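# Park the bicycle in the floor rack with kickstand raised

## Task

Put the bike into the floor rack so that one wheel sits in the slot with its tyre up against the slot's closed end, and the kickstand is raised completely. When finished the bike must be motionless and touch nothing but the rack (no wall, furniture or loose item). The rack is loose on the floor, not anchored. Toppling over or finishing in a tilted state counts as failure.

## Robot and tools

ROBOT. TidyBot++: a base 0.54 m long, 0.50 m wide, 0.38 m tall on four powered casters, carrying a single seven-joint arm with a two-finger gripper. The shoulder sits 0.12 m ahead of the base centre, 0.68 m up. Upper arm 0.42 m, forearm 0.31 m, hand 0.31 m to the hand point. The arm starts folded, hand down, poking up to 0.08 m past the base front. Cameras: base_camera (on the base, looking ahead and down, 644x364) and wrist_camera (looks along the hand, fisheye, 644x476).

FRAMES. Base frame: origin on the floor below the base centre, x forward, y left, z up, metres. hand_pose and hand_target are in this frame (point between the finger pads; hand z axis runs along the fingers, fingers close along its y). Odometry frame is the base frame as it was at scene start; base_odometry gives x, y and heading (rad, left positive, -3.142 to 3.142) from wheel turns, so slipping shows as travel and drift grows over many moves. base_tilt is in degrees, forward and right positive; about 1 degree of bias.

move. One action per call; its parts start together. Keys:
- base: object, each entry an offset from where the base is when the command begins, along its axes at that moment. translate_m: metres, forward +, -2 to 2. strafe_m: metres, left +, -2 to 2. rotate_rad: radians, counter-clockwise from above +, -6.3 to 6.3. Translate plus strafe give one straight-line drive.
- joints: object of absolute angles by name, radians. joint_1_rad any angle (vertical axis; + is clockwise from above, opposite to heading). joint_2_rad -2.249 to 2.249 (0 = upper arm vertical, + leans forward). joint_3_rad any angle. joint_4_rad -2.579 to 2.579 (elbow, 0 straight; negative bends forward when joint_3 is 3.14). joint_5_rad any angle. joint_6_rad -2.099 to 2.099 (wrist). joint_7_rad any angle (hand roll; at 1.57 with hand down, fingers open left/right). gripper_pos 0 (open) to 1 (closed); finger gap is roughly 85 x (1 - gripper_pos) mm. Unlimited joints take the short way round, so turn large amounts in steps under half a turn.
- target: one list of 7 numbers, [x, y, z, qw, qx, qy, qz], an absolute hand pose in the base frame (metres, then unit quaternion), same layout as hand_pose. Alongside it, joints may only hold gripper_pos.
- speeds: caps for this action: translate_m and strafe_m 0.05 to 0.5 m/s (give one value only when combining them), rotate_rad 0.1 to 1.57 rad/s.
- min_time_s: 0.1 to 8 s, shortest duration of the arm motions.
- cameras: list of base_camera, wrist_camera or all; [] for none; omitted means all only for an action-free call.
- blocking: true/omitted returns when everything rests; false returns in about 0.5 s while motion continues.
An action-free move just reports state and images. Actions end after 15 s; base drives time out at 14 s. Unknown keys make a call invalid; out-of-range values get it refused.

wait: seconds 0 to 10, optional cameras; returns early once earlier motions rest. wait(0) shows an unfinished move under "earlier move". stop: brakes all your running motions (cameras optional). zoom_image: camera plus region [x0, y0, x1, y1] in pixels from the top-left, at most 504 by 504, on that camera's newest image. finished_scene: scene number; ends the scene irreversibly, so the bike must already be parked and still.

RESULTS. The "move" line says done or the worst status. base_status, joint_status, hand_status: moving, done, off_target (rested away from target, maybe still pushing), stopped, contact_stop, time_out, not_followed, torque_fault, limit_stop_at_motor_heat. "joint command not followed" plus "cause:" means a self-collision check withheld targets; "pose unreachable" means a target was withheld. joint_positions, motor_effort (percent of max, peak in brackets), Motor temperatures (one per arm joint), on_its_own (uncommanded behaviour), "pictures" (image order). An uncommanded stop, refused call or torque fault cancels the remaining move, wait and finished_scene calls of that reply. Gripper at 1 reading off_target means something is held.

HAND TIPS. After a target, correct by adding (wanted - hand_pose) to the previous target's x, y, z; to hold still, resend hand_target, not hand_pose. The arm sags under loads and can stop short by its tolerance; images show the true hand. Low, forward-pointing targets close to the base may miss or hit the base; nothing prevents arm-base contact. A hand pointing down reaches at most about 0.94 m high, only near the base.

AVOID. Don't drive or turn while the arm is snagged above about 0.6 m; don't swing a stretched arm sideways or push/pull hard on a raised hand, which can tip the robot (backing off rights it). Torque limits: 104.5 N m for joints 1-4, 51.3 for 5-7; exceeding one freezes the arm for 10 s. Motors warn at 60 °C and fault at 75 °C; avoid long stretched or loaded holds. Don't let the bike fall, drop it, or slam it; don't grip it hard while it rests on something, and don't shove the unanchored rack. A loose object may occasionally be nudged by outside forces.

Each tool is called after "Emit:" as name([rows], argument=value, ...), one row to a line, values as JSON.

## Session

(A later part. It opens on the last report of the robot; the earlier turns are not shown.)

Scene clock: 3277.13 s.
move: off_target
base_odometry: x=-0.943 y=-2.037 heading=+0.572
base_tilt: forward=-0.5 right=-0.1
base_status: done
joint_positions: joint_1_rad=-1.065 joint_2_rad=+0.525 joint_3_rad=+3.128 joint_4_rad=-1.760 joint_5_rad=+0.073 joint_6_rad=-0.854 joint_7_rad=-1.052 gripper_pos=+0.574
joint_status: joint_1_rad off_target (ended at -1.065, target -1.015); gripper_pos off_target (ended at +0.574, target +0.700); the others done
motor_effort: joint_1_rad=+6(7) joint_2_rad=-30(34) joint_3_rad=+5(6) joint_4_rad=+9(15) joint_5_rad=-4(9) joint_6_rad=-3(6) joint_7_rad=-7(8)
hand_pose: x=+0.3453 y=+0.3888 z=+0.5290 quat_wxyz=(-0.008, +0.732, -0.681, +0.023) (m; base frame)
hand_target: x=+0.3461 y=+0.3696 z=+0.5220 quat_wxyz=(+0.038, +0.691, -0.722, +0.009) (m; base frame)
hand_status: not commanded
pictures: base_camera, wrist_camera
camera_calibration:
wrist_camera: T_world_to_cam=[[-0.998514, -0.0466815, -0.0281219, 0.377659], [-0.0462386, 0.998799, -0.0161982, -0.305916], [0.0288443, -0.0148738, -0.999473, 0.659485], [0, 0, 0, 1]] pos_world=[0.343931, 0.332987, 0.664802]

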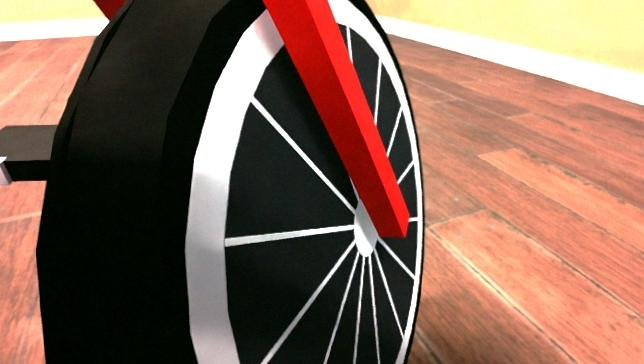

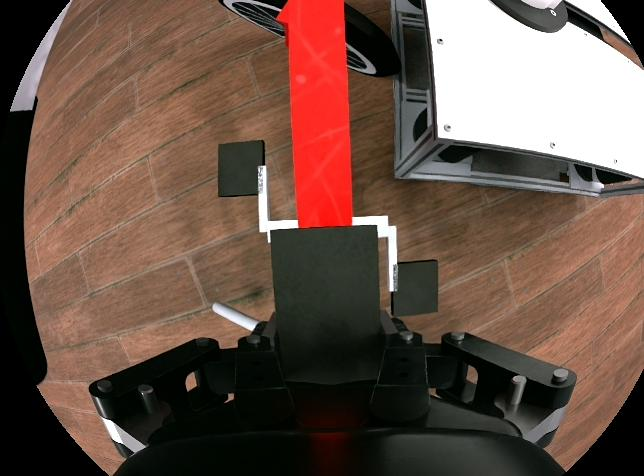

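Emit:
move(base={"translate_m": -0.0413, "strafe_m": 0.0972}, speeds={"translate_m": 0.06}, joints={"joint_1_rad": -0.81, "joint_2_rad": 0.385, "joint_3_rad": 3.14, "joint_4_rad": -1.99, "joint_5_rad": -0.02, "joint_6_rad": -0.68, "joint_7_rad": -0.79, "gripper_pos": 0.7}, min_time_s=1.9, cameras=["all"])

Scene clock: 3373.73 s.
move: off_target
base_odometry: x=-1.030 y=-1.977 heading=+0.572
base_tilt: forward=-0.5 right=+0.0
base_status: done
joint_positions: joint_1_rad=-0.841 joint_2_rad=+0.419 joint_3_rad=+3.128 joint_4_rad=-1.956 joint_5_rad=+0.050 joint_6_rad=-0.736 joint_7_rad=-0.815 gripper_pos=+0.574
joint_status: gripper_pos off_target (ended at +0.574, target +0.700); the others done
motor_effort: joint_1_rad=+3(6) joint_2_rad=-25(31) joint_3_rad=+2(5) joint_4_rad=+9(12) joint_5_rad=-3(6) joint_6_rad=-1(3) joint_7_rad=-3(8)
hand_pose: x=+0.3876 y=+0.2952 z=+0.5288 quat_wxyz=(-0.016, +0.733, -0.680, +0.013) (m; base frame)
hand_target: x=+0.3926 y=+0.2960 z=+0.5353 quat_wxyz=(-0.043, +0.709, -0.704, -0.008) (m; base frame)
hand_status: not commanded
pictures: base_camera, wrist_camera
camera_calibration:
wrist_camera: T_world_to_cam=[[-0.998396, -0.0498115, -0.0269151, 0.415628], [-0.0500518, 0.998712, 0.00832911, -0.221985], [0.0264655, 0.0096629, -0.999603, 0.65048], [0, 0, 0, 1]] pos_world=[0.386635, 0.236117, 0.663257]

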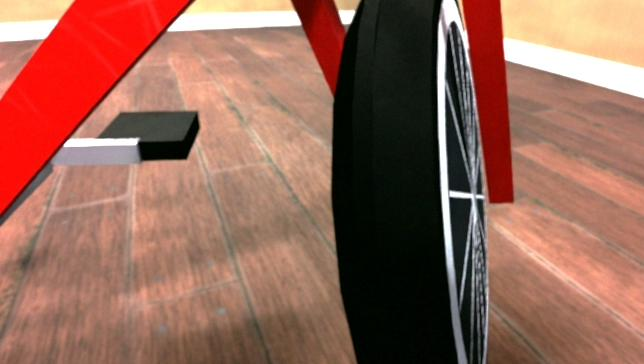

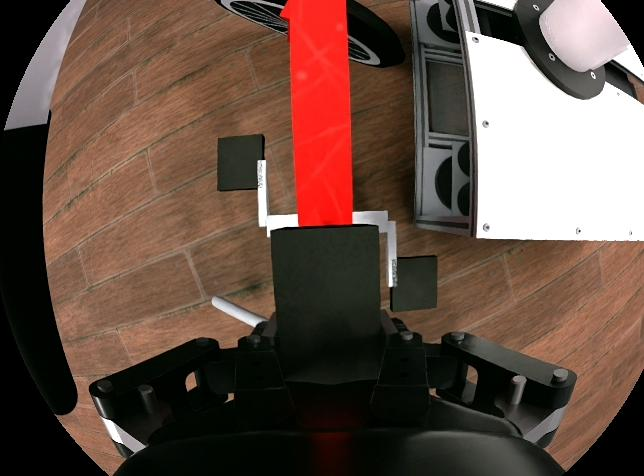

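Emit:
move(base={"translate_m": -0.0413, "strafe_m": 0.0972}, speeds={"translate_m": 0.06}, joints={"joint_1_rad": -0.54, "joint_2_rad": 0.33, "joint_3_rad": 3.14, "joint_4_rad": -2.09, "joint_5_rad": -0.03, "joint_6_rad": -0.63, "joint_7_rad": -0.52, "gripper_pos": 0.7}, min_time_s=1.9)

Emit:
move(base={"translate_m": -0.0413, "strafe_m": 0.0972}, speeds={"translate_m": 0.06}, joints={"joint_1_rad": -0.25, "joint_2_rad": 0.335, "joint_3_rad": 3.14, "joint_4_rad": -2.1, "joint_5_rad": -0.04, "joint_6_rad": -0.625, "joint_7_rad": -0.22, "gripper_pos": 0.7}, min_time_s=1.9, cameras=["all"])

Scene clock: 3386.30 s.
move: off_target
base_odometry: x=-1.118 y=-1.917 heading=+0.572
base_tilt: forward=-0.5 right=-0.1
base_status: done
joint_positions: joint_1_rad=-0.575 joint_2_rad=+0.362 joint_3_rad=+3.128 joint_4_rad=-2.056 joint_5_rad=+0.036 joint_6_rad=-0.683 joint_7_rad=-0.542 gripper_pos=+0.574
joint_status: gripper_pos off_target (ended at +0.574, target +0.700); the others done
motor_effort: joint_1_rad=+3(5) joint_2_rad=-23(25) joint_3_rad=+2(4) joint_4_rad=+8(10) joint_5_rad=-2(6) joint_6_rad=-1(2) joint_7_rad=-3(4)
hand_pose: x=+0.4296 y=+0.2007 z=+0.5287 quat_wxyz=(-0.018, +0.732, -0.681, +0.014) (m; base frame)
hand_target: x=+0.4347 y=+0.1979 z=+0.5339 quat_wxyz=(-0.047, +0.706, -0.707, +0.002) (m; base frame)
hand_status: not commanded
pictures: none

Scene clock: 3388.57 s.
move: off_target
base_odometry: x=-1.205 y=-1.858 heading=+0.572
base_tilt: forward=-0.5 right=+0.0
base_status: done
joint_positions: joint_1_rad=-0.286 joint_2_rad=+0.358 joint_3_rad=+3.128 joint_4_rad=-2.063 joint_5_rad=+0.019 joint_6_rad=-0.675 joint_7_rad=-0.243 gripper_pos=+0.574
joint_status: gripper_pos off_target (ended at +0.574, target +0.700); the others done
motor_effort: joint_1_rad=+4(5) joint_2_rad=-21(23) joint_3_rad=+3(4) joint_4_rad=+8(9) joint_5_rad=-1(6) joint_6_rad=-1(2) joint_7_rad=-3(5)
hand_pose: x=+0.4719 y=+0.1071 z=+0.5287 quat_wxyz=(-0.018, +0.731, -0.682, +0.014) (m; base frame)
hand_target: x=+0.4732 y=+0.1000 z=+0.5299 quat_wxyz=(-0.041, +0.706, -0.706, +0.011) (m; base frame)
hand_status: not commanded
pictures: base_camera, wrist_camera
camera_calibration:
wrist_camera: T_world_to_cam=[[-0.998501, -0.0453135, -0.0307097, 0.492055], [-0.0456282, 0.998912, 0.00962535, -0.0326901], [0.0302402, 0.0110121, -0.999482, 0.647967], [0, 0, 0, 1]] pos_world=[0.470231, 0.0478158, 0.663057]

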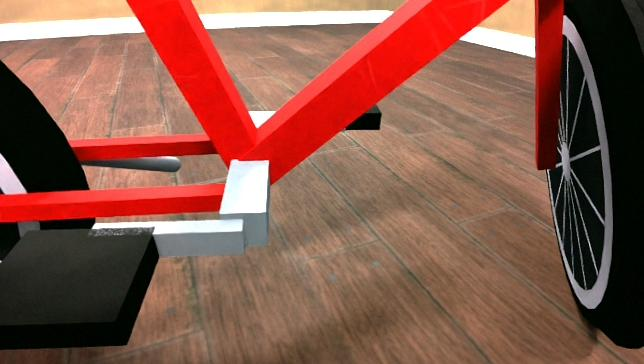

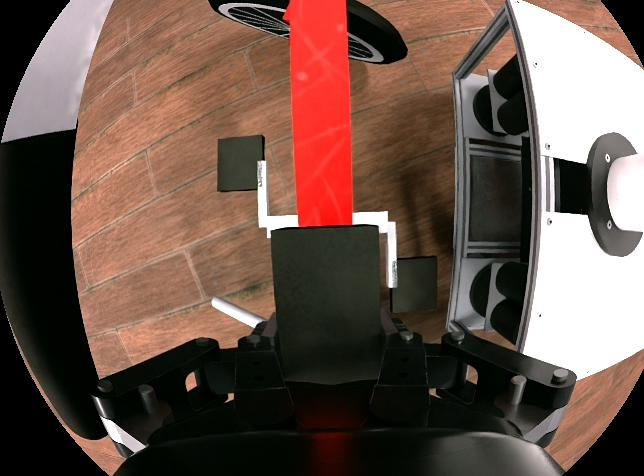

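Emit:
move(base={"translate_m": -0.0413, "strafe_m": 0.105}, speeds={"translate_m": 0.06}, joints={"joint_1_rad": 0.025, "joint_2_rad": 0.425, "joint_3_rad": 3.14, "joint_4_rad": -1.96, "joint_5_rad": -0.05, "joint_6_rad": -0.77, "joint_7_rad": 0.06, "gripper_pos": 0.7}, min_time_s=1.9, cameras=["all"])

Scene clock: 3401.17 s.
move: off_target
base_odometry: x=-1.297 y=-1.792 heading=+0.572
base_tilt: forward=-0.5 right=+0.0
base_status: done
joint_positions: joint_1_rad=-0.004 joint_2_rad=+0.396 joint_3_rad=+3.126 joint_4_rad=-1.997 joint_5_rad=-0.004 joint_6_rad=-0.698 joint_7_rad=+0.040 gripper_pos=+0.574
joint_status: gripper_pos off_target (ended at +0.574, target +0.700); the others done
motor_effort: joint_1_rad=+3(6) joint_2_rad=-24(26) joint_3_rad=+2(5) joint_4_rad=+10(11) joint_5_rad=-1(4) joint_6_rad=-1(8) joint_7_rad=-3(4)
hand_pose: x=+0.5105 y=+0.0104 z=+0.5288 quat_wxyz=(-0.021, +0.726, -0.687, +0.015) (m; base frame)
hand_target: x=+0.5045 y=+0.0032 z=+0.5255 quat_wxyz=(-0.008, +0.707, -0.707, -0.017) (m; base frame)
hand_status: not commanded
pictures: base_camera, wrist_camera
camera_calibration:
wrist_camera: T_world_to_cam=[[-0.998931, -0.0302225, -0.0349732, 0.52856], [-0.0306995, 0.999442, 0.0131833, 0.056199], [0.0345552, 0.0142429, -0.999301, 0.645659], [0, 0, 0, 1]] pos_world=[0.507409, -0.0493892, 0.662953]

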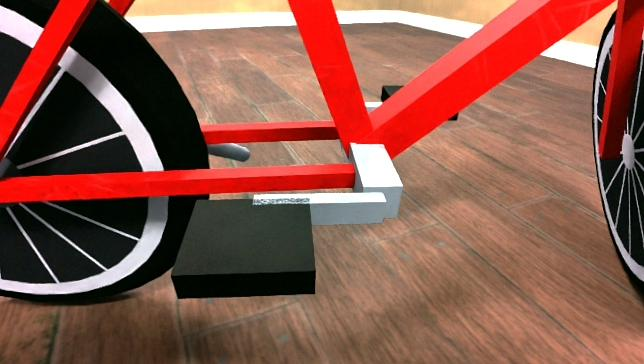

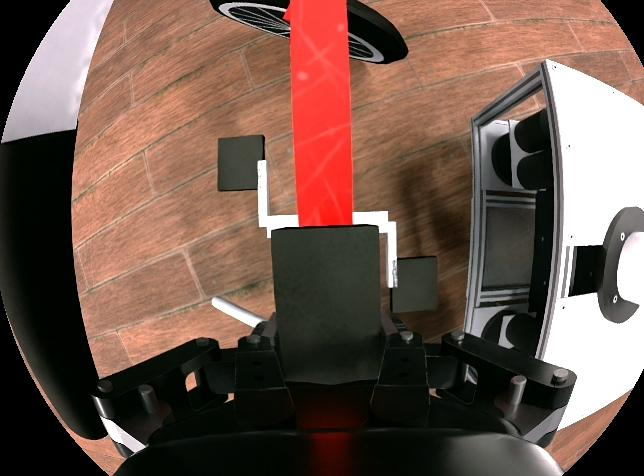

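Emit:
move(joints={"joint_1_rad": 0.02, "joint_2_rad": 0.665, "joint_3_rad": 3.14, "joint_4_rad": -1.56, "joint_5_rad": -0.03, "joint_6_rad": -1.095, "joint_7_rad": 0.04, "gripper_pos": 0.7}, min_time_s=2.5)

Emit:
move(joints={"joint_1_rad": 0.02, "joint_2_rad": 0.84, "joint_3_rad": 3.14, "joint_4_rad": -1.23, "joint_5_rad": -0.03, "joint_6_rad": -1.34, "joint_7_rad": 0.04, "gripper_pos": 0.7}, min_time_s=2.5, cameras=["all"])

Scene clock: 3428.43 s.
move: off_target
base_odometry: x=-1.297 y=-1.792 heading=+0.572
base_tilt: forward=-0.5 right=+0.0
base_status: not commanded
joint_positions: joint_1_rad=-0.010 joint_2_rad=+0.620 joint_3_rad=+3.124 joint_4_rad=-1.587 joint_5_rad=-0.004 joint_6_rad=-1.023 joint_7_rad=+0.041 gripper_pos=+0.574
joint_status: gripper_pos off_target (ended at +0.574, target +0.700); the others done
motor_effort: joint_1_rad=+8(8) joint_2_rad=-30(30) joint_3_rad=+5(6) joint_4_rad=+9(11) joint_5_rad=+2(3) joint_6_rad=-1(2) joint_7_rad=-4(5)
hand_pose: x=+0.5885 y=+0.0154 z=+0.5278 quat_wxyz=(+0.026, +0.728, -0.684, -0.036) (m; base frame)
hand_target: x=+0.5730 y=+0.0013 z=+0.5154 quat_wxyz=(+0.052, +0.706, -0.702, -0.074) (m; base frame)
hand_status: not commanded
pictures: none

Scene clock: 3431.23 s.
move: off_target
base_odometry: x=-1.297 y=-1.792 heading=+0.572
base_tilt: forward=-0.5 right=+0.0
base_status: not commanded
joint_positions: joint_1_rad=-0.016 joint_2_rad=+0.799 joint_3_rad=+3.123 joint_4_rad=-1.262 joint_5_rad=-0.016 joint_6_rad=-1.266 joint_7_rad=+0.041 gripper_pos=+0.574
joint_status: gripper_pos off_target (ended at +0.574, target +0.700); the others done
motor_effort: joint_1_rad=+8(9) joint_2_rad=-37(37) joint_3_rad=+5(6) joint_4_rad=+11(11) joint_5_rad=+5(5) joint_6_rad=-2(3) joint_7_rad=-1(4)
hand_pose: x=+0.6401 y=+0.0232 z=+0.5216 quat_wxyz=(+0.055, +0.726, -0.681, -0.076) (m; base frame)
hand_target: x=+0.6259 y=+0.0010 z=+0.5122 quat_wxyz=(+0.081, +0.704, -0.697, -0.107) (m; base frame)
hand_status: not commanded
pictures: base_camera, wrist_camera
camera_calibration:
wrist_camera: T_world_to_cam=[[-0.979176, -0.0426095, 0.198493, 0.524], [-0.036299, 0.998716, 0.0353248, 0.0394741], [-0.199743, 0.0273841, -0.979466, 0.773095], [0, 0, 0, 1]] pos_world=[0.668942, -0.0382665, 0.651815]

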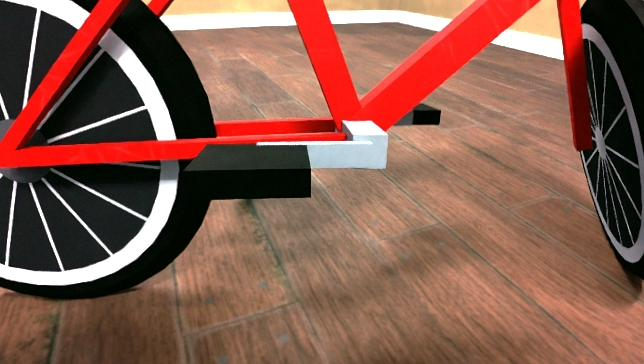

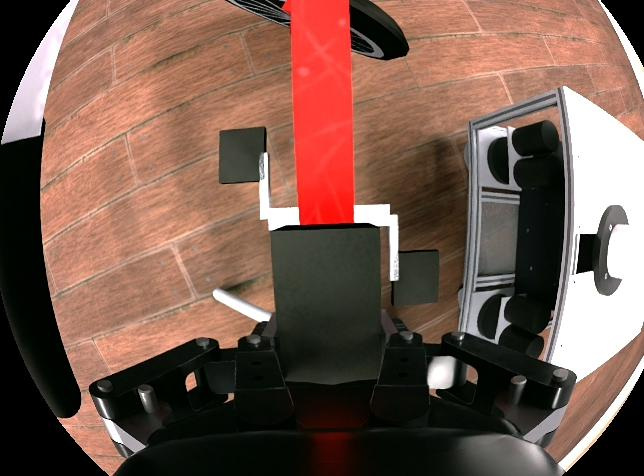

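Emit:
move(joints={"joint_1_rad": 0.02, "joint_2_rad": 0.895, "joint_3_rad": 3.14, "joint_4_rad": -1.165, "joint_5_rad": -0.03, "joint_6_rad": -1.385, "joint_7_rad": 0.04, "gripper_pos": 0.7}, min_time_s=1.5, cameras=["all"])

Scene clock: 3440.97 s.
move: off_target
base_odometry: x=-1.297 y=-1.792 heading=+0.572
base_tilt: forward=-0.5 right=+0.0
base_status: not commanded
joint_positions: joint_1_rad=-0.017 joint_2_rad=+0.839 joint_3_rad=+3.123 joint_4_rad=-1.190 joint_5_rad=-0.021 joint_6_rad=-1.317 joint_7_rad=+0.041 gripper_pos=+0.574
joint_status: gripper_pos off_target (ended at +0.574, target +0.700); the others done
motor_effort: joint_1_rad=+9(9) joint_2_rad=-36(38) joint_3_rad=+5(6) joint_4_rad=+10(11) joint_5_rad=+6(6) joint_6_rad=-2(3) joint_7_rad=+0(2)
hand_pose: x=+0.6500 y=+0.0254 z=+0.5194 quat_wxyz=(+0.060, +0.725, -0.680, -0.085) (m; base frame)
hand_target: x=+0.6319 y=+0.0010 z=+0.5004 quat_wxyz=(+0.093, +0.703, -0.695, -0.120) (m; base frame)
hand_status: not commanded
pictures: base_camera, wrist_camera
camera_calibration:
wrist_camera: T_world_to_cam=[[-0.975064, -0.0427564, 0.217765, 0.521468], [-0.0346186, 0.998557, 0.0410502, 0.0336601], [-0.219206, 0.0324879, -0.975138, 0.783211], [0, 0, 0, 1]] pos_world=[0.681314, -0.0367603, 0.648799]

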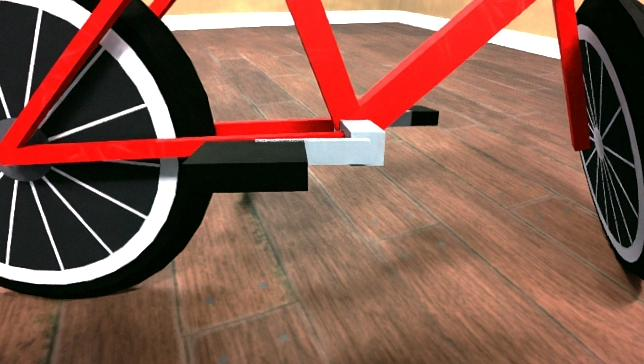

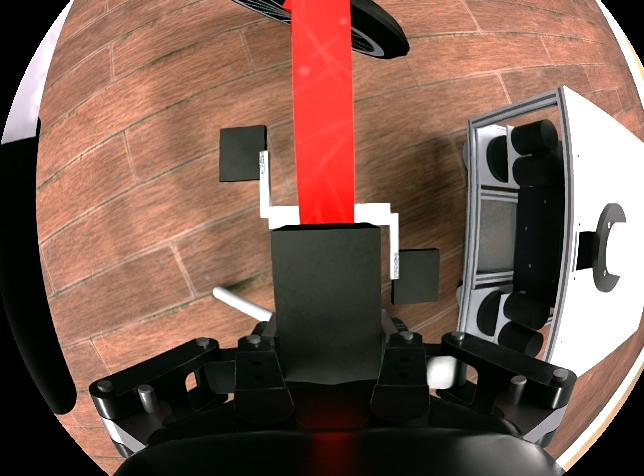

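Emit:
move(base={"strafe_m": 0.022}, speeds={"strafe_m": 0.05})

Emit:
move(joints={"gripper_pos": 0.6})

Emit:
move(joints={"gripper_pos": 0.52}, cameras=["all"])

Scene clock: 3451.10 s.
move: done
base_odometry: x=-1.309 y=-1.773 heading=+0.572
base_tilt: forward=-0.5 right=+0.0
base_status: done
joint_positions: joint_1_rad=+0.000 joint_2_rad=+0.845 joint_3_rad=+3.123 joint_4_rad=-1.189 joint_5_rad=-0.030 joint_6_rad=-1.325 joint_7_rad=+0.036 gripper_pos=+0.574
joint_status: not commanded
motor_effort: joint_1_rad=+3(7) joint_2_rad=-37(37) joint_3_rad=+1(5) joint_4_rad=+10(10) joint_5_rad=+3(7) joint_6_rad=-2(2) joint_7_rad=+2(5)
hand_pose: x=+0.6477 y=+0.0191 z=+0.5171 quat_wxyz=(+0.061, +0.716, -0.689, -0.092) (m; base frame)
hand_target: x=+0.6319 y=+0.0010 z=+0.5004 quat_wxyz=(+0.093, +0.703, -0.695, -0.120) (m; base frame)
hand_status: not commanded
pictures: none

Scene clock: 3451.63 s.
move: done
base_odometry: x=-1.309 y=-1.773 heading=+0.572
base_tilt: forward=-0.5 right=+0.0
base_status: not commanded
joint_positions: joint_1_rad=+0.000 joint_2_rad=+0.845 joint_3_rad=+3.123 joint_4_rad=-1.189 joint_5_rad=-0.030 joint_6_rad=-1.325 joint_7_rad=+0.036 gripper_pos=+0.574
joint_status: all done
motor_effort: joint_1_rad=+2(3) joint_2_rad=-37(37) joint_3_rad=+1(1) joint_4_rad=+9(10) joint_5_rad=+3(4) joint_6_rad=-1(2) joint_7_rad=+2(3)
hand_pose: x=+0.6477 y=+0.0191 z=+0.5171 quat_wxyz=(+0.061, +0.716, -0.689, -0.092) (m; base frame)
hand_target: x=+0.6319 y=+0.0010 z=+0.5004 quat_wxyz=(+0.093, +0.703, -0.695, -0.120) (m; base frame)
hand_status: not commanded
pictures: none

Scene clock: 3452.50 s.
move: done
base_odometry: x=-1.309 y=-1.773 heading=+0.572
base_tilt: forward=-0.4 right=+0.0
base_status: not commanded
joint_positions: joint_1_rad=+0.000 joint_2_rad=+0.857 joint_3_rad=+3.123 joint_4_rad=-1.166 joint_5_rad=-0.032 joint_6_rad=-1.324 joint_7_rad=+0.036 gripper_pos=+0.520
joint_status: all done
motor_effort: joint_1_rad=+2(6) joint_2_rad=-38(39) joint_3_rad=+1(3) joint_4_rad=+8(10) joint_5_rad=+4(6) joint_6_rad=-7(11) joint_7_rad=+0(2)
hand_pose: x=+0.6561 y=+0.0197 z=+0.5156 quat_wxyz=(+0.056, +0.717, -0.690, -0.089) (m; base frame)
hand_target: x=+0.6319 y=+0.0010 z=+0.5004 quat_wxyz=(+0.093, +0.703, -0.695, -0.120) (m; base frame)
hand_status: not commanded
pictures: base_camera, wrist_camera
camera_calibration:
wrist_camera: T_world_to_cam=[[-0.975677, -0.0188607, 0.218402, 0.52771], [-0.0082208, 0.998739, 0.0495235, 0.0180281], [-0.219061, 0.0465234, -0.974601, 0.78035], [0, 0, 0, 1]] pos_world=[0.685966, -0.0443569, 0.644384]

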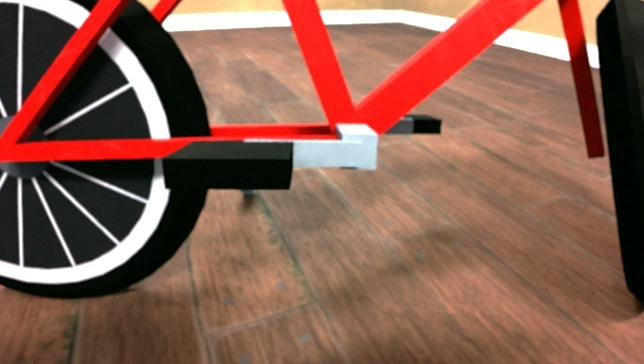

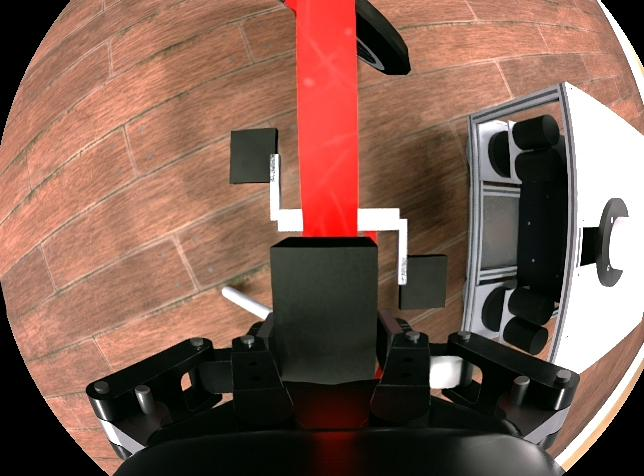

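Emit:
move(joints={"gripper_pos": 0.3}, cameras=["wrist_camera"])

Scene clock: 3458.57 s.
move: done
base_odometry: x=-1.309 y=-1.773 heading=+0.572
base_tilt: forward=-0.5 right=+0.0
base_status: not commanded
joint_positions: joint_1_rad=+0.014 joint_2_rad=+0.857 joint_3_rad=+3.126 joint_4_rad=-1.166 joint_5_rad=-0.032 joint_6_rad=-1.344 joint_7_rad=+0.036 gripper_pos=+0.300
joint_status: all done
motor_effort: joint_1_rad=+0(3) joint_2_rad=-36(38) joint_3_rad=-1(1) joint_4_rad=+11(12) joint_5_rad=+1(3) joint_6_rad=-2(6) joint_7_rad=+0(1)
hand_pose: x=+0.6503 y=+0.0108 z=+0.5169 quat_wxyz=(+0.063, +0.710, -0.694, -0.096) (m; base frame)
hand_target: x=+0.6319 y=+0.0010 z=+0.5004 quat_wxyz=(+0.093, +0.703, -0.695, -0.120) (m; base frame)
hand_status: not commanded
pictures: wrist_camera
camera_calibration:
wrist_camera: T_world_to_cam=[[-0.971255, -0.00361009, 0.238012, 0.508387], [0.00795897, 0.998833, 0.0476281, 0.0172509], [-0.237907, 0.0481533, -0.970094, 0.790549], [0, 0, 0, 1]] pos_world=[0.681713, -0.0534631, 0.645083]

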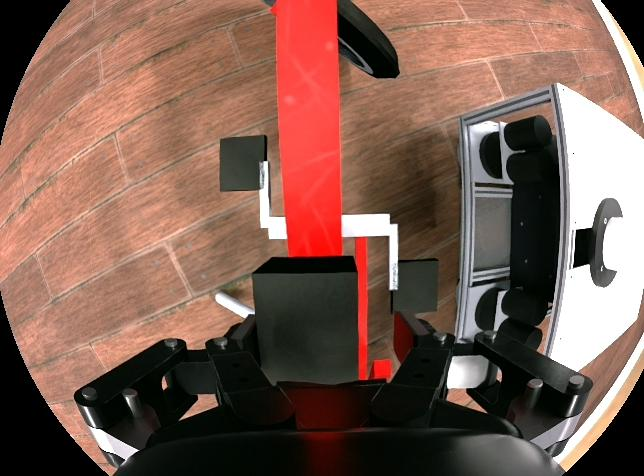

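Emit:
move(joints={"gripper_pos": 0.15}, cameras=["wrist_camera"])

Scene clock: 3471.80 s.
move: done
base_odometry: x=-1.309 y=-1.773 heading=+0.572
base_tilt: forward=-0.4 right=+0.0
base_status: not commanded
joint_positions: joint_1_rad=+0.014 joint_2_rad=+0.857 joint_3_rad=+3.126 joint_4_rad=-1.166 joint_5_rad=-0.032 joint_6_rad=-1.344 joint_7_rad=+0.036 gripper_pos=+0.150
joint_status: all done
motor_effort: joint_1_rad=+0(1) joint_2_rad=-36(37) joint_3_rad=-1(1) joint_4_rad=+11(11) joint_5_rad=+1(1) joint_6_rad=-2(2) joint_7_rad=+1(1)
hand_pose: x=+0.6503 y=+0.0108 z=+0.5169 quat_wxyz=(+0.063, +0.710, -0.694, -0.096) (m; base frame)
hand_target: x=+0.6319 y=+0.0010 z=+0.5004 quat_wxyz=(+0.093, +0.703, -0.695, -0.120) (m; base frame)
hand_status: not commanded
pictures: wrist_camera
camera_calibration:
wrist_camera: T_world_to_cam=[[-0.971255, -0.00361009, 0.238012, 0.508387], [0.00795897, 0.998833, 0.0476281, 0.0172509], [-0.237907, 0.0481533, -0.970094, 0.790549], [0, 0, 0, 1]] pos_world=[0.681713, -0.0534631, 0.645083]

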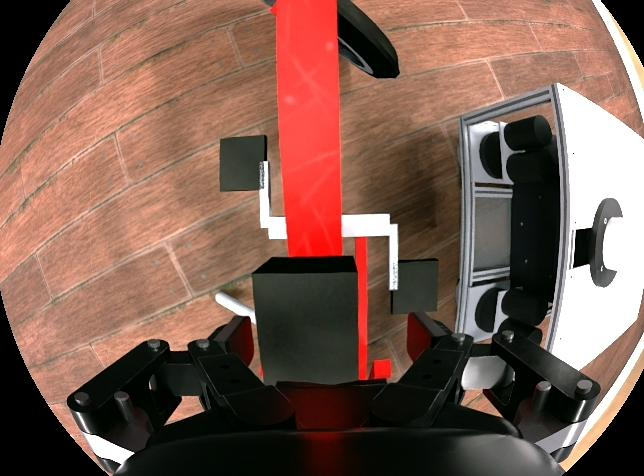

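Emit:
move(joints={"joint_1_rad": 0.0, "joint_2_rad": 0.76, "joint_3_rad": 3.14, "joint_4_rad": -0.68, "joint_5_rad": 0.0, "joint_6_rad": -1.9, "joint_7_rad": 0.03, "gripper_pos": 0.0}, min_time_s=3, cameras=["all"])

Scene clock: 3485.57 s.
move: done
base_odometry: x=-1.309 y=-1.773 heading=+0.572
base_tilt: forward=-0.5 right=+0.0
base_status: not commanded
joint_positions: joint_1_rad=+0.012 joint_2_rad=+0.784 joint_3_rad=+3.126 joint_4_rad=-0.717 joint_5_rad=-0.032 joint_6_rad=-1.830 joint_7_rad=+0.036 gripper_pos=+0.000
joint_status: all done
motor_effort: joint_1_rad=+1(2) joint_2_rad=-37(39) joint_3_rad=-1(2) joint_4_rad=+13(14) joint_5_rad=+1(2) joint_6_rad=-1(3) joint_7_rad=+0(1)
hand_pose: x=+0.6710 y=+0.0100 z=+0.6962 quat_wxyz=(+0.050, +0.718, -0.689, -0.083) (m; base frame)
hand_target: x=+0.6592 y=+0.0019 z=+0.7226 quat_wxyz=(+0.069, +0.715, -0.693, -0.071) (m; base frame)
hand_status: not commanded
pictures: base_camera, wrist_camera
camera_calibration:
wrist_camera: T_world_to_cam=[[-0.979075, -0.0207413, 0.202441, 0.515955], [-0.0109037, 0.99871, 0.0495901, 0.0206746], [-0.203208, 0.0463451, -0.978038, 0.951767], [0, 0, 0, 1]] pos_world=[0.698791, -0.0540561, 0.825388]

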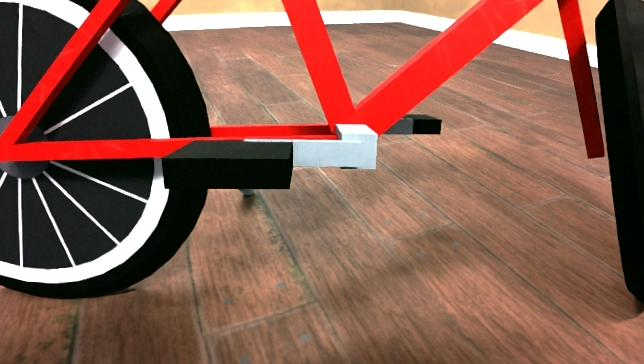

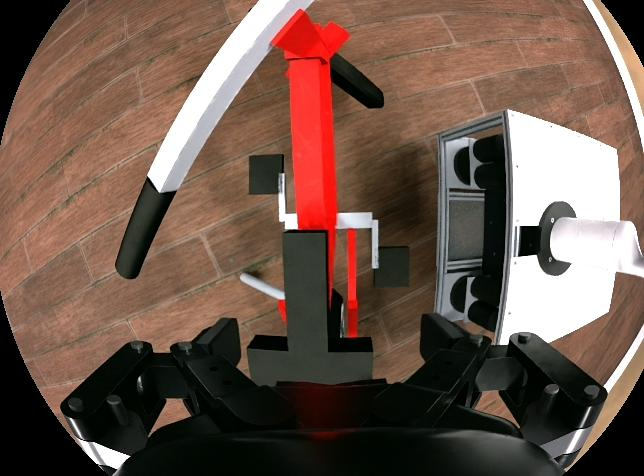

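Emit:
move(joints={"joint_1_rad": 0.2054, "joint_2_rad": 0.498, "joint_3_rad": 3.14, "joint_4_rad": -0.707, "joint_5_rad": 0.0, "joint_6_rad": -1.937, "joint_7_rad": 0.2054, "gripper_pos": 0.0}, min_time_s=2.5, cameras=["wrist_camera"])

Scene clock: 3505.63 s.
move: done
base_odometry: x=-1.309 y=-1.773 heading=+0.572
base_tilt: forward=-0.5 right=+0.0
base_status: not commanded
joint_positions: joint_1_rad=+0.197 joint_2_rad=+0.520 joint_3_rad=+3.126 joint_4_rad=-0.717 joint_5_rad=-0.032 joint_6_rad=-1.872 joint_7_rad=+0.163 gripper_pos=+0.000
joint_status: all done
motor_effort: joint_1_rad=-1(2) joint_2_rad=-30(38) joint_3_rad=+0(1) joint_4_rad=+13(14) joint_5_rad=+1(2) joint_6_rad=+1(2) joint_7_rad=+0(1)
hand_pose: x=+0.6279 y=-0.0847 z=+0.8392 quat_wxyz=(-0.025, +0.703, -0.711, +0.002) (m; base frame)
hand_target: x=+0.6034 y=-0.0990 z=+0.8526 quat_wxyz=(+0.000, +0.708, -0.707, +0.000) (m; base frame)
hand_status: not commanded
pictures: wrist_camera
camera_calibration:
wrist_camera: T_world_to_cam=[[-0.999113, 0.0356943, -0.0223386, 0.648897], [0.0348353, 0.998681, 0.0377292, 0.0888481], [0.0236558, 0.0369176, -0.999038, 0.961683], [0, 0, 0, 1]] pos_world=[0.622477, -0.147396, 0.971902]

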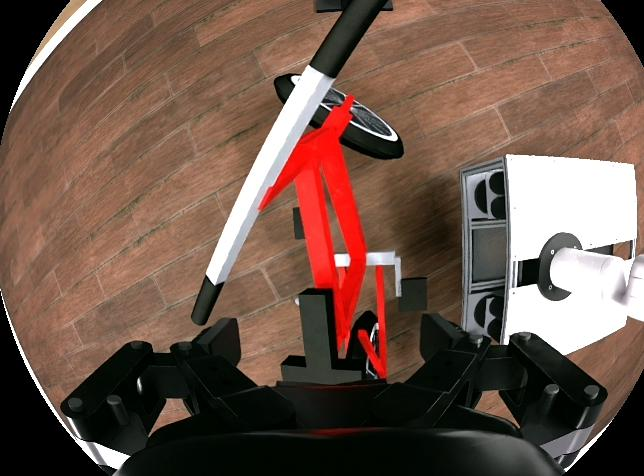

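Emit:
zoom_image(camera="wrist_camera", region=[170, 20, 430, 340])

Scaled by 1.575.

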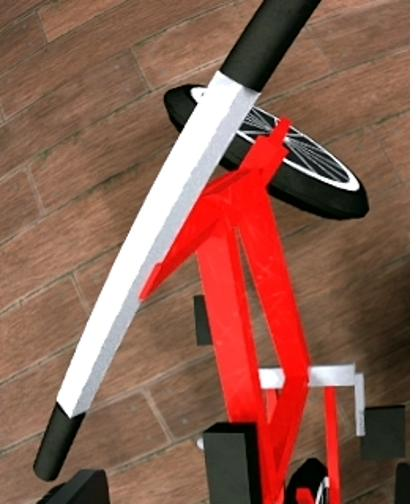

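Emit:
move(joints={"joint_1_rad": 0.3, "joint_2_rad": 0.865, "joint_3_rad": 3.14, "joint_4_rad": -0.36, "joint_5_rad": 0.03, "joint_6_rad": -1.98, "joint_7_rad": -0.36, "gripper_pos": 0.0}, min_time_s=3, cameras=["wrist_camera"])

Scene clock: 3633.67 s.
move: done
base_odometry: x=-1.309 y=-1.773 heading=+0.572
base_tilt: forward=-0.5 right=+0.0
base_status: not commanded
joint_positions: joint_1_rad=+0.289 joint_2_rad=+0.817 joint_3_rad=+3.126 joint_4_rad=-0.399 joint_5_rad=-0.015 joint_6_rad=-1.914 joint_7_rad=-0.317 gripper_pos=+0.000
joint_status: all done
motor_effort: joint_1_rad=+0(2) joint_2_rad=-37(39) joint_3_rad=-1(1) joint_4_rad=+13(15) joint_5_rad=+1(2) joint_6_rad=+0(2) joint_7_rad=+0(2)
hand_pose: x=+0.7021 y=-0.1618 z=+0.7679 quat_wxyz=(-0.013, +0.471, -0.882, -0.005) (m; base frame)
hand_target: x=+0.6866 y=-0.1826 z=+0.7507 quat_wxyz=(+0.032, +0.435, -0.900, -0.012) (m; base frame)
hand_status: not commanded
pictures: wrist_camera
camera_calibration:
wrist_camera: T_world_to_cam=[[-0.816922, 0.576612, 0.0125332, 0.657038], [0.57668, 0.816301, 0.0330621, -0.240333], [0.00883314, 0.0342368, -0.999375, 0.901745], [0, 0, 0, 1]] pos_world=[0.667379, -0.213545, 0.900892]

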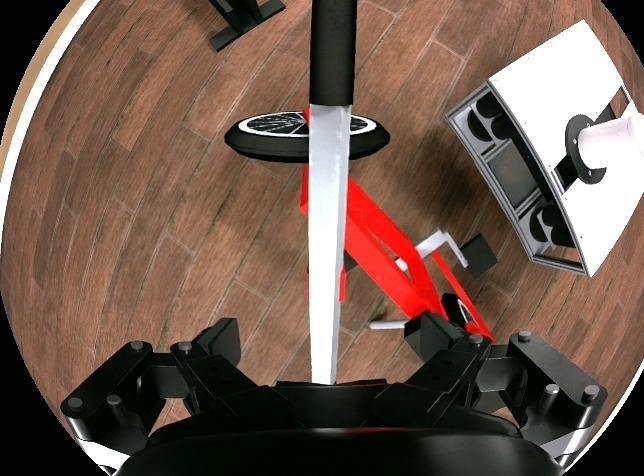

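Emit:
move(joints={"joint_1_rad": 0.3, "joint_2_rad": 0.73, "joint_3_rad": 3.14, "joint_4_rad": -0.885, "joint_5_rad": 0.03, "joint_6_rad": -1.46, "joint_7_rad": -0.36, "gripper_pos": 0.0}, min_time_s=3, cameras=["all"])

Scene clock: 3665.40 s.
move: done
base_odometry: x=-1.309 y=-1.773 heading=+0.572
base_tilt: forward=-0.5 right=+0.0
base_status: not commanded
joint_positions: joint_1_rad=+0.289 joint_2_rad=+0.761 joint_3_rad=+3.126 joint_4_rad=-0.854 joint_5_rad=-0.015 joint_6_rad=-1.528 joint_7_rad=-0.317 gripper_pos=+0.000
joint_status: all done
motor_effort: joint_1_rad=+0(2) joint_2_rad=-37(39) joint_3_rad=-1(1) joint_4_rad=+13(14) joint_5_rad=+1(2) joint_6_rad=+0(2) joint_7_rad=+1(1)
hand_pose: x=+0.7014 y=-0.1597 z=+0.6615 quat_wxyz=(-0.009, +0.468, -0.883, -0.010) (m; base frame)
hand_target: x=+0.7048 y=-0.1887 z=+0.6710 quat_wxyz=(-0.014, +0.441, -0.897, +0.033) (m; base frame)
hand_status: not commanded
pictures: base_camera, wrist_camera
camera_calibration:
wrist_camera: T_world_to_cam=[[-0.813488, 0.581052, 0.0247956, 0.646699], [0.581572, 0.812973, 0.0291236, -0.239472], [-0.00323585, 0.0381121, -0.999268, 0.804342], [0, 0, 0, 1]] pos_world=[0.667955, -0.211737, 0.794693]

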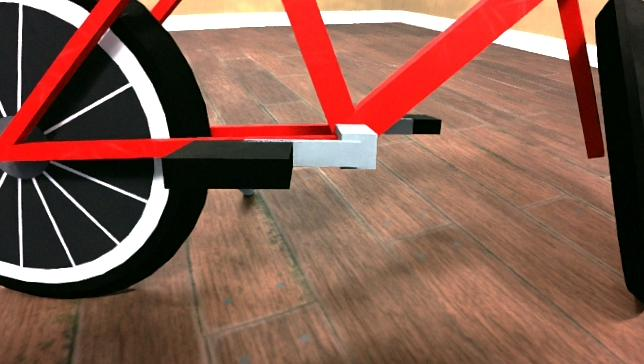

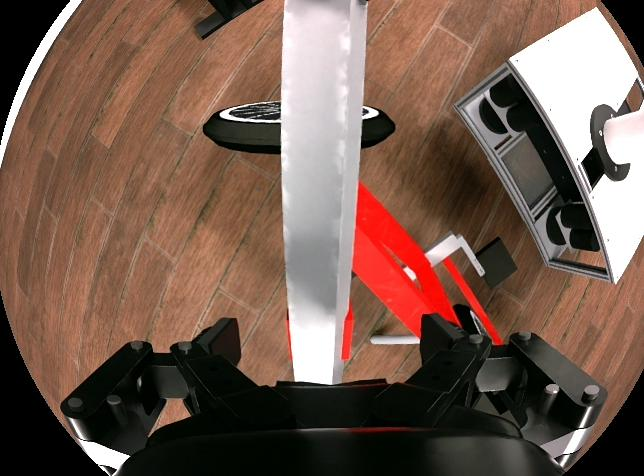

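Emit:
move(joints={"gripper_pos": 0.6}, cameras=["wrist_camera"])

Scene clock: 3682.53 s.
move: done
base_odometry: x=-1.309 y=-1.773 heading=+0.572
base_tilt: forward=-0.5 right=+0.0
base_status: not commanded
joint_positions: joint_1_rad=+0.289 joint_2_rad=+0.761 joint_3_rad=+3.126 joint_4_rad=-0.854 joint_5_rad=-0.015 joint_6_rad=-1.526 joint_7_rad=-0.317 gripper_pos=+0.600
joint_status: all done
motor_effort: joint_1_rad=+0(1) joint_2_rad=-37(37) joint_3_rad=-1(1) joint_4_rad=+14(14) joint_5_rad=+1(1) joint_6_rad=+0(1) joint_7_rad=+0(1)
hand_pose: x=+0.7020 y=-0.1599 z=+0.6617 quat_wxyz=(-0.009, +0.468, -0.883, -0.009) (m; base frame)
hand_target: x=+0.7048 y=-0.1887 z=+0.6710 quat_wxyz=(-0.014, +0.441, -0.897, +0.033) (m; base frame)
hand_status: not commanded
pictures: wrist_camera
camera_calibration:
wrist_camera: T_world_to_cam=[[-0.813542, 0.581072, 0.0224553, 0.648899], [0.581505, 0.812996, 0.02981, -0.240068], [-0.000934309, 0.0373096, -0.999303, 0.802867], [0, 0, 0, 1]] pos_world=[0.668258, -0.211838, 0.794893]

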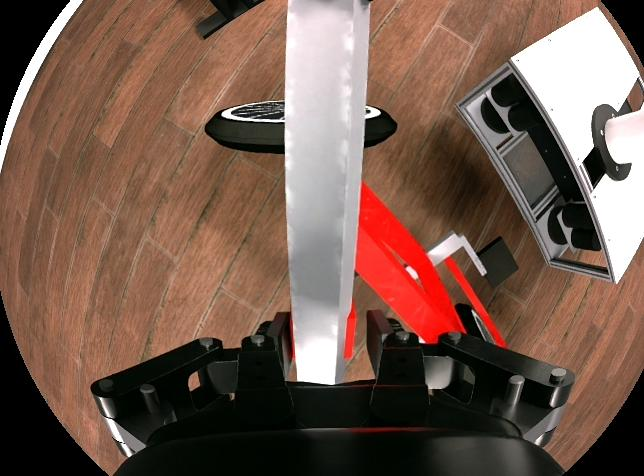

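Emit:
move(base={"translate_m": 0.0045, "strafe_m": -0.003}, speeds={"translate_m": 0.05})

Emit:
move(joints={"gripper_pos": 0.72})

Emit:
move(joints={"gripper_pos": 0.85}, cameras=["all"])

Scene clock: 3689.37 s.
move: done
base_odometry: x=-1.303 y=-1.774 heading=+0.572
base_tilt: forward=-0.4 right=+0.0
base_status: done
joint_positions: joint_1_rad=+0.291 joint_2_rad=+0.758 joint_3_rad=+3.126 joint_4_rad=-0.855 joint_5_rad=-0.014 joint_6_rad=-1.523 joint_7_rad=-0.317 gripper_pos=+0.600
joint_status: not commanded
motor_effort: joint_1_rad=+0(2) joint_2_rad=-37(38) joint_3_rad=-1(1) joint_4_rad=+14(14) joint_5_rad=+1(1) joint_6_rad=+0(1) joint_7_rad=+0(1)
hand_pose: x=+0.7022 y=-0.1612 z=+0.6633 quat_wxyz=(-0.011, +0.468, -0.884, -0.007) (m; base frame)
hand_target: x=+0.7048 y=-0.1887 z=+0.6710 quat_wxyz=(-0.014, +0.441, -0.897, +0.033) (m; base frame)
hand_status: not commanded
pictures: none

Scene clock: 3689.90 s.
move: done
base_odometry: x=-1.303 y=-1.774 heading=+0.572
base_tilt: forward=-0.5 right=+0.0
base_status: not commanded
joint_positions: joint_1_rad=+0.291 joint_2_rad=+0.755 joint_3_rad=+3.126 joint_4_rad=-0.858 joint_5_rad=-0.014 joint_6_rad=-1.522 joint_7_rad=-0.319 gripper_pos=+0.708
joint_status: all done
motor_effort: joint_1_rad=+0(2) joint_2_rad=-37(38) joint_3_rad=+0(1) joint_4_rad=+15(15) joint_5_rad=+2(3) joint_6_rad=+1(4) joint_7_rad=+0(1)
hand_pose: x=+0.7016 y=-0.1610 z=+0.6641 quat_wxyz=(-0.011, +0.467, -0.884, -0.007) (m; base frame)
hand_target: x=+0.7048 y=-0.1887 z=+0.6710 quat_wxyz=(-0.014, +0.441, -0.897, +0.033) (m; base frame)
hand_status: not commanded
pictures: none

Scene clock: 3690.47 s.
move: off_target
base_odometry: x=-1.303 y=-1.774 heading=+0.572
base_tilt: forward=-0.4 right=+0.0
base_status: not commanded
joint_positions: joint_1_rad=+0.291 joint_2_rad=+0.755 joint_3_rad=+3.126 joint_4_rad=-0.858 joint_5_rad=-0.014 joint_6_rad=-1.522 joint_7_rad=-0.319 gripper_pos=+0.723
joint_status: gripper_pos off_target (ended at +0.723, target +0.850)
motor_effort: joint_1_rad=+1(1) joint_2_rad=-37(37) joint_3_rad=+0(0) joint_4_rad=+14(15) joint_5_rad=+1(2) joint_6_rad=+1(1) joint_7_rad=+1(1)
hand_pose: x=+0.7016 y=-0.1610 z=+0.6642 quat_wxyz=(-0.011, +0.467, -0.884, -0.006) (m; base frame)
hand_target: x=+0.7048 y=-0.1887 z=+0.6710 quat_wxyz=(-0.014, +0.441, -0.897, +0.033) (m; base frame)
hand_status: not commanded
pictures: base_camera, wrist_camera
camera_calibration:
wrist_camera: T_world_to_cam=[[-0.811645, 0.58391, 0.0167534, 0.652021], [0.584134, 0.811077, 0.0306851, -0.241754], [0.00432899, 0.0346916, -0.999389, 0.801289], [0, 0, 0, 1]] pos_world=[0.666958, -0.212438, 0.797294]

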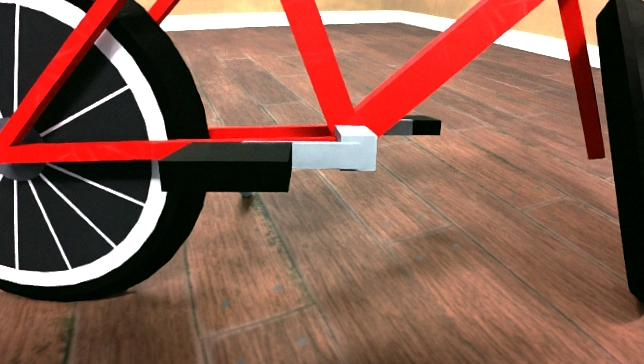

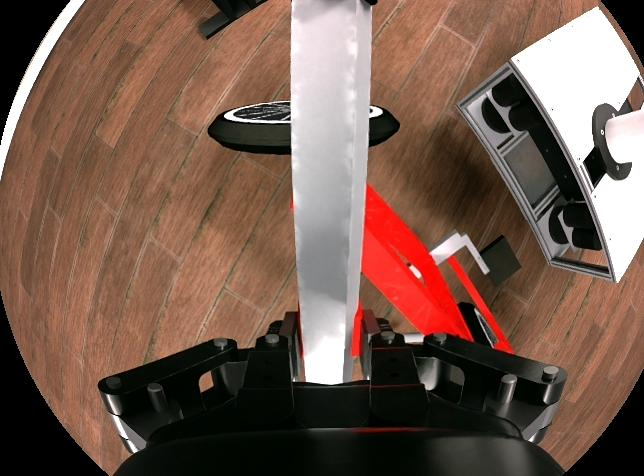

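Emit:
move(joints={"joint_7_rad": -0.66, "gripper_pos": 0.85}, min_time_s=1.5, cameras=["all"])

Scene clock: 3708.90 s.
move: off_target
base_odometry: x=-1.303 y=-1.774 heading=+0.572
base_tilt: forward=-0.5 right=+0.0
base_status: not commanded
joint_positions: joint_1_rad=+0.289 joint_2_rad=+0.753 joint_3_rad=+3.126 joint_4_rad=-0.858 joint_5_rad=-0.010 joint_6_rad=-1.514 joint_7_rad=-0.595 gripper_pos=+0.723
joint_status: gripper_pos off_target (ended at +0.723, target +0.850); the others done
motor_effort: joint_1_rad=+4(4) joint_2_rad=-36(37) joint_3_rad=+1(2) joint_4_rad=+13(15) joint_5_rad=+1(2) joint_6_rad=-2(2) joint_7_rad=-2(3)
hand_pose: x=+0.7038 y=-0.1619 z=+0.6648 quat_wxyz=(-0.013, +0.341, -0.940, -0.004) (m; base frame)
hand_target: x=+0.7048 y=-0.1887 z=+0.6710 quat_wxyz=(-0.019, +0.302, -0.953, +0.031) (m; base frame)
hand_status: not commanded
pictures: base_camera, wrist_camera
camera_calibration:
wrist_camera: T_world_to_cam=[[-0.622985, 0.782103, 0.0143141, 0.555359], [0.782078, 0.62239, 0.0313795, -0.412664], [0.015633, 0.0307437, -0.999405, 0.793366], [0, 0, 0, 1]] pos_world=[0.656313, -0.201901, 0.797894]

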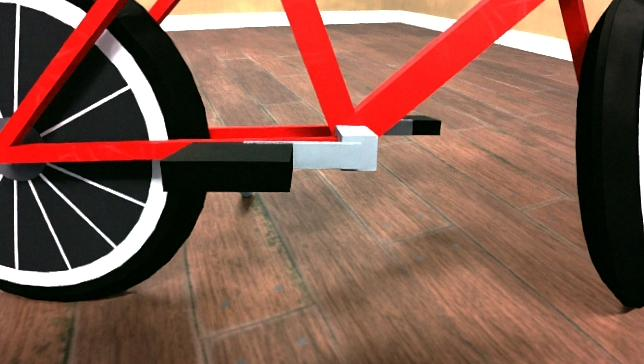

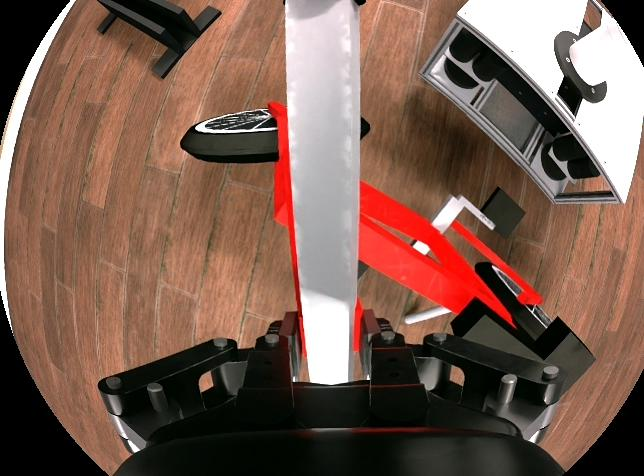

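Emit:
move(joints={"joint_7_rad": -0.94, "gripper_pos": 0.85}, min_time_s=1.5)

Emit:
move(joints={"joint_7_rad": -1.15, "gripper_pos": 0.85}, min_time_s=1.5, cameras=["all"])

Scene clock: 3717.43 s.
move: off_target
base_odometry: x=-1.303 y=-1.774 heading=+0.572
base_tilt: forward=-0.5 right=+0.0
base_status: not commanded
joint_positions: joint_1_rad=+0.288 joint_2_rad=+0.750 joint_3_rad=+3.126 joint_4_rad=-0.858 joint_5_rad=-0.008 joint_6_rad=-1.513 joint_7_rad=-0.875 gripper_pos=+0.723
joint_status: gripper_pos off_target (ended at +0.723, target +0.850); the others done
motor_effort: joint_1_rad=+4(5) joint_2_rad=-35(36) joint_3_rad=+1(2) joint_4_rad=+13(14) joint_5_rad=+1(1) joint_6_rad=+0(2) joint_7_rad=-2(3)
hand_pose: x=+0.7040 y=-0.1622 z=+0.6666 quat_wxyz=(-0.013, +0.208, -0.978, -0.004) (m; base frame)
hand_target: x=+0.7048 y=-0.1887 z=+0.6710 quat_wxyz=(-0.023, +0.166, -0.985, +0.028) (m; base frame)
hand_status: not commanded
pictures: none

Scene clock: 3719.23 s.
move: off_target
base_odometry: x=-1.303 y=-1.774 heading=+0.572
base_tilt: forward=-0.5 right=+0.0
base_status: not commanded
joint_positions: joint_1_rad=+0.287 joint_2_rad=+0.747 joint_3_rad=+3.126 joint_4_rad=-0.858 joint_5_rad=-0.007 joint_6_rad=-1.513 joint_7_rad=-1.087 gripper_pos=+0.723
joint_status: gripper_pos off_target (ended at +0.723, target +0.850); the others done
motor_effort: joint_1_rad=+4(5) joint_2_rad=-35(35) joint_3_rad=+2(2) joint_4_rad=+14(15) joint_5_rad=+1(2) joint_6_rad=+3(3) joint_7_rad=-2(3)
hand_pose: x=+0.7042 y=-0.1617 z=+0.6685 quat_wxyz=(-0.014, +0.104, -0.995, -0.004) (m; base frame)
hand_target: x=+0.7048 y=-0.1887 z=+0.6710 quat_wxyz=(-0.026, +0.062, -0.997, +0.025) (m; base frame)
hand_status: not commanded
pictures: base_camera, wrist_camera
camera_calibration:
wrist_camera: T_world_to_cam=[[-0.182581, 0.982962, 0.0212248, 0.273164], [0.982756, 0.181816, 0.033665, -0.627276], [0.0292324, 0.0270054, -0.999208, 0.78669], [0, 0, 0, 1]] pos_world=[0.643337, -0.175706, 0.801386]

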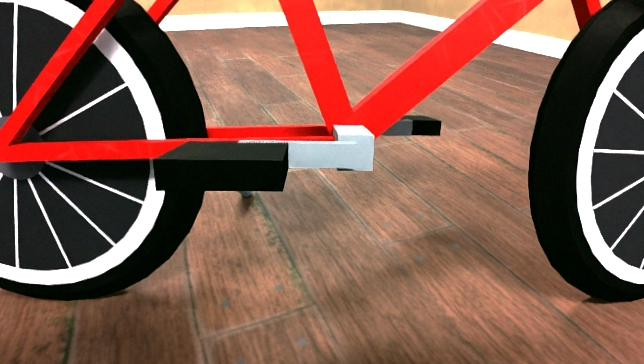

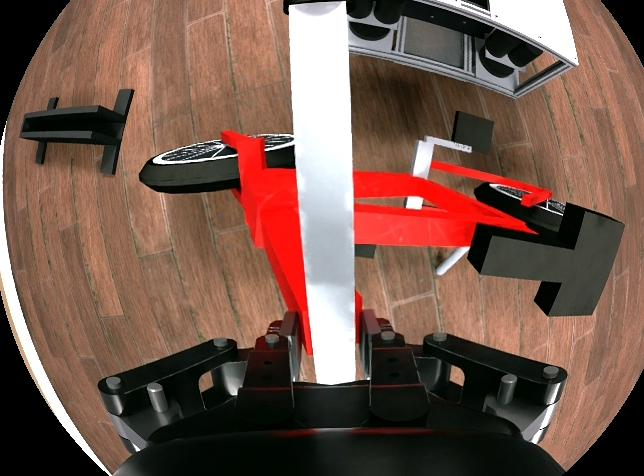

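Emit:
move(joints={"joint_7_rad": -1.32, "gripper_pos": 0.85}, min_time_s=1.5, cameras=["all"])

Scene clock: 3756.40 s.
move: off_target
base_odometry: x=-1.303 y=-1.774 heading=+0.572
base_tilt: forward=-0.5 right=+0.0
base_status: not commanded
joint_positions: joint_1_rad=+0.283 joint_2_rad=+0.728 joint_3_rad=+3.126 joint_4_rad=-0.860 joint_5_rad=-0.006 joint_6_rad=-1.506 joint_7_rad=-1.254 gripper_pos=+0.793
joint_status: gripper_pos off_target (ended at +0.793, target +0.850); the others done
motor_effort: joint_1_rad=+4(6) joint_2_rad=-33(35) joint_3_rad=+2(3) joint_4_rad=+14(15) joint_5_rad=+1(5) joint_6_rad=+3(5) joint_7_rad=-3(4)
hand_pose: x=+0.7064 y=-0.1601 z=+0.6798 quat_wxyz=(-0.025, +0.022, -0.999, -0.001) (m; base frame)
hand_target: x=+0.7048 y=-0.1887 z=+0.6710 quat_wxyz=(-0.028, -0.023, -0.999, +0.023) (m; base frame)
hand_status: not commanded
pictures: base_camera, wrist_camera
camera_calibration:
wrist_camera: T_world_to_cam=[[-0.0207111, 0.999634, 0.0173978, 0.162634], [0.998285, 0.0197239, 0.0551118, -0.681644], [0.0547484, 0.0185094, -0.998329, 0.777913], [0, 0, 0, 1]] pos_world=[0.641254, -0.163529, 0.81135]

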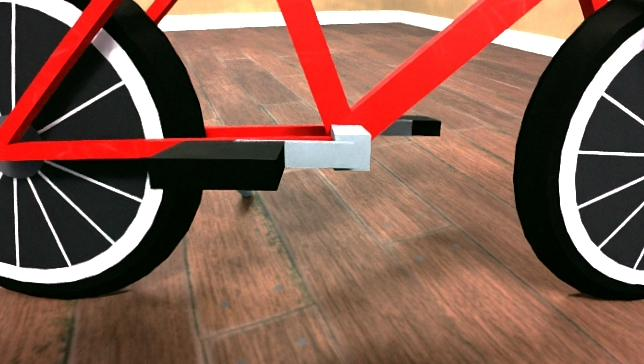

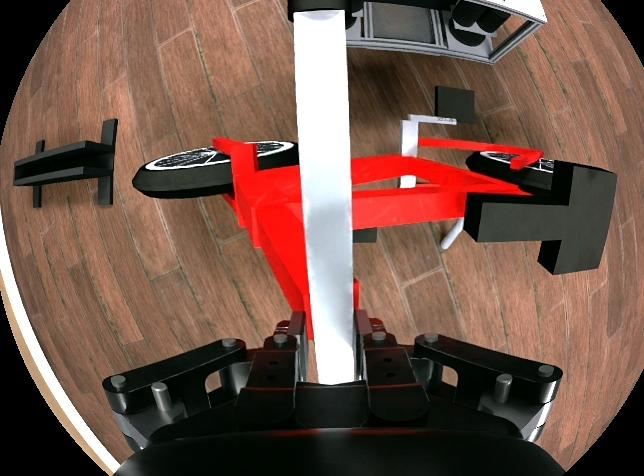

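Emit:
zoom_image(camera="wrist_camera", region=[210, 220, 450, 400])

Scaled by 2.100.

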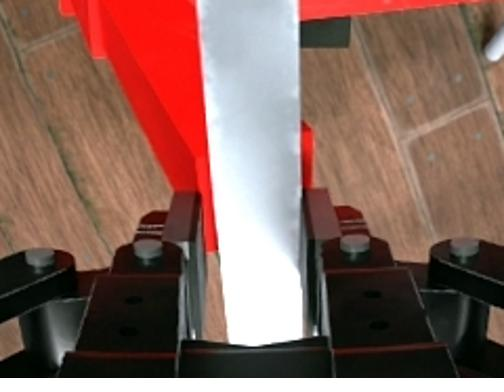

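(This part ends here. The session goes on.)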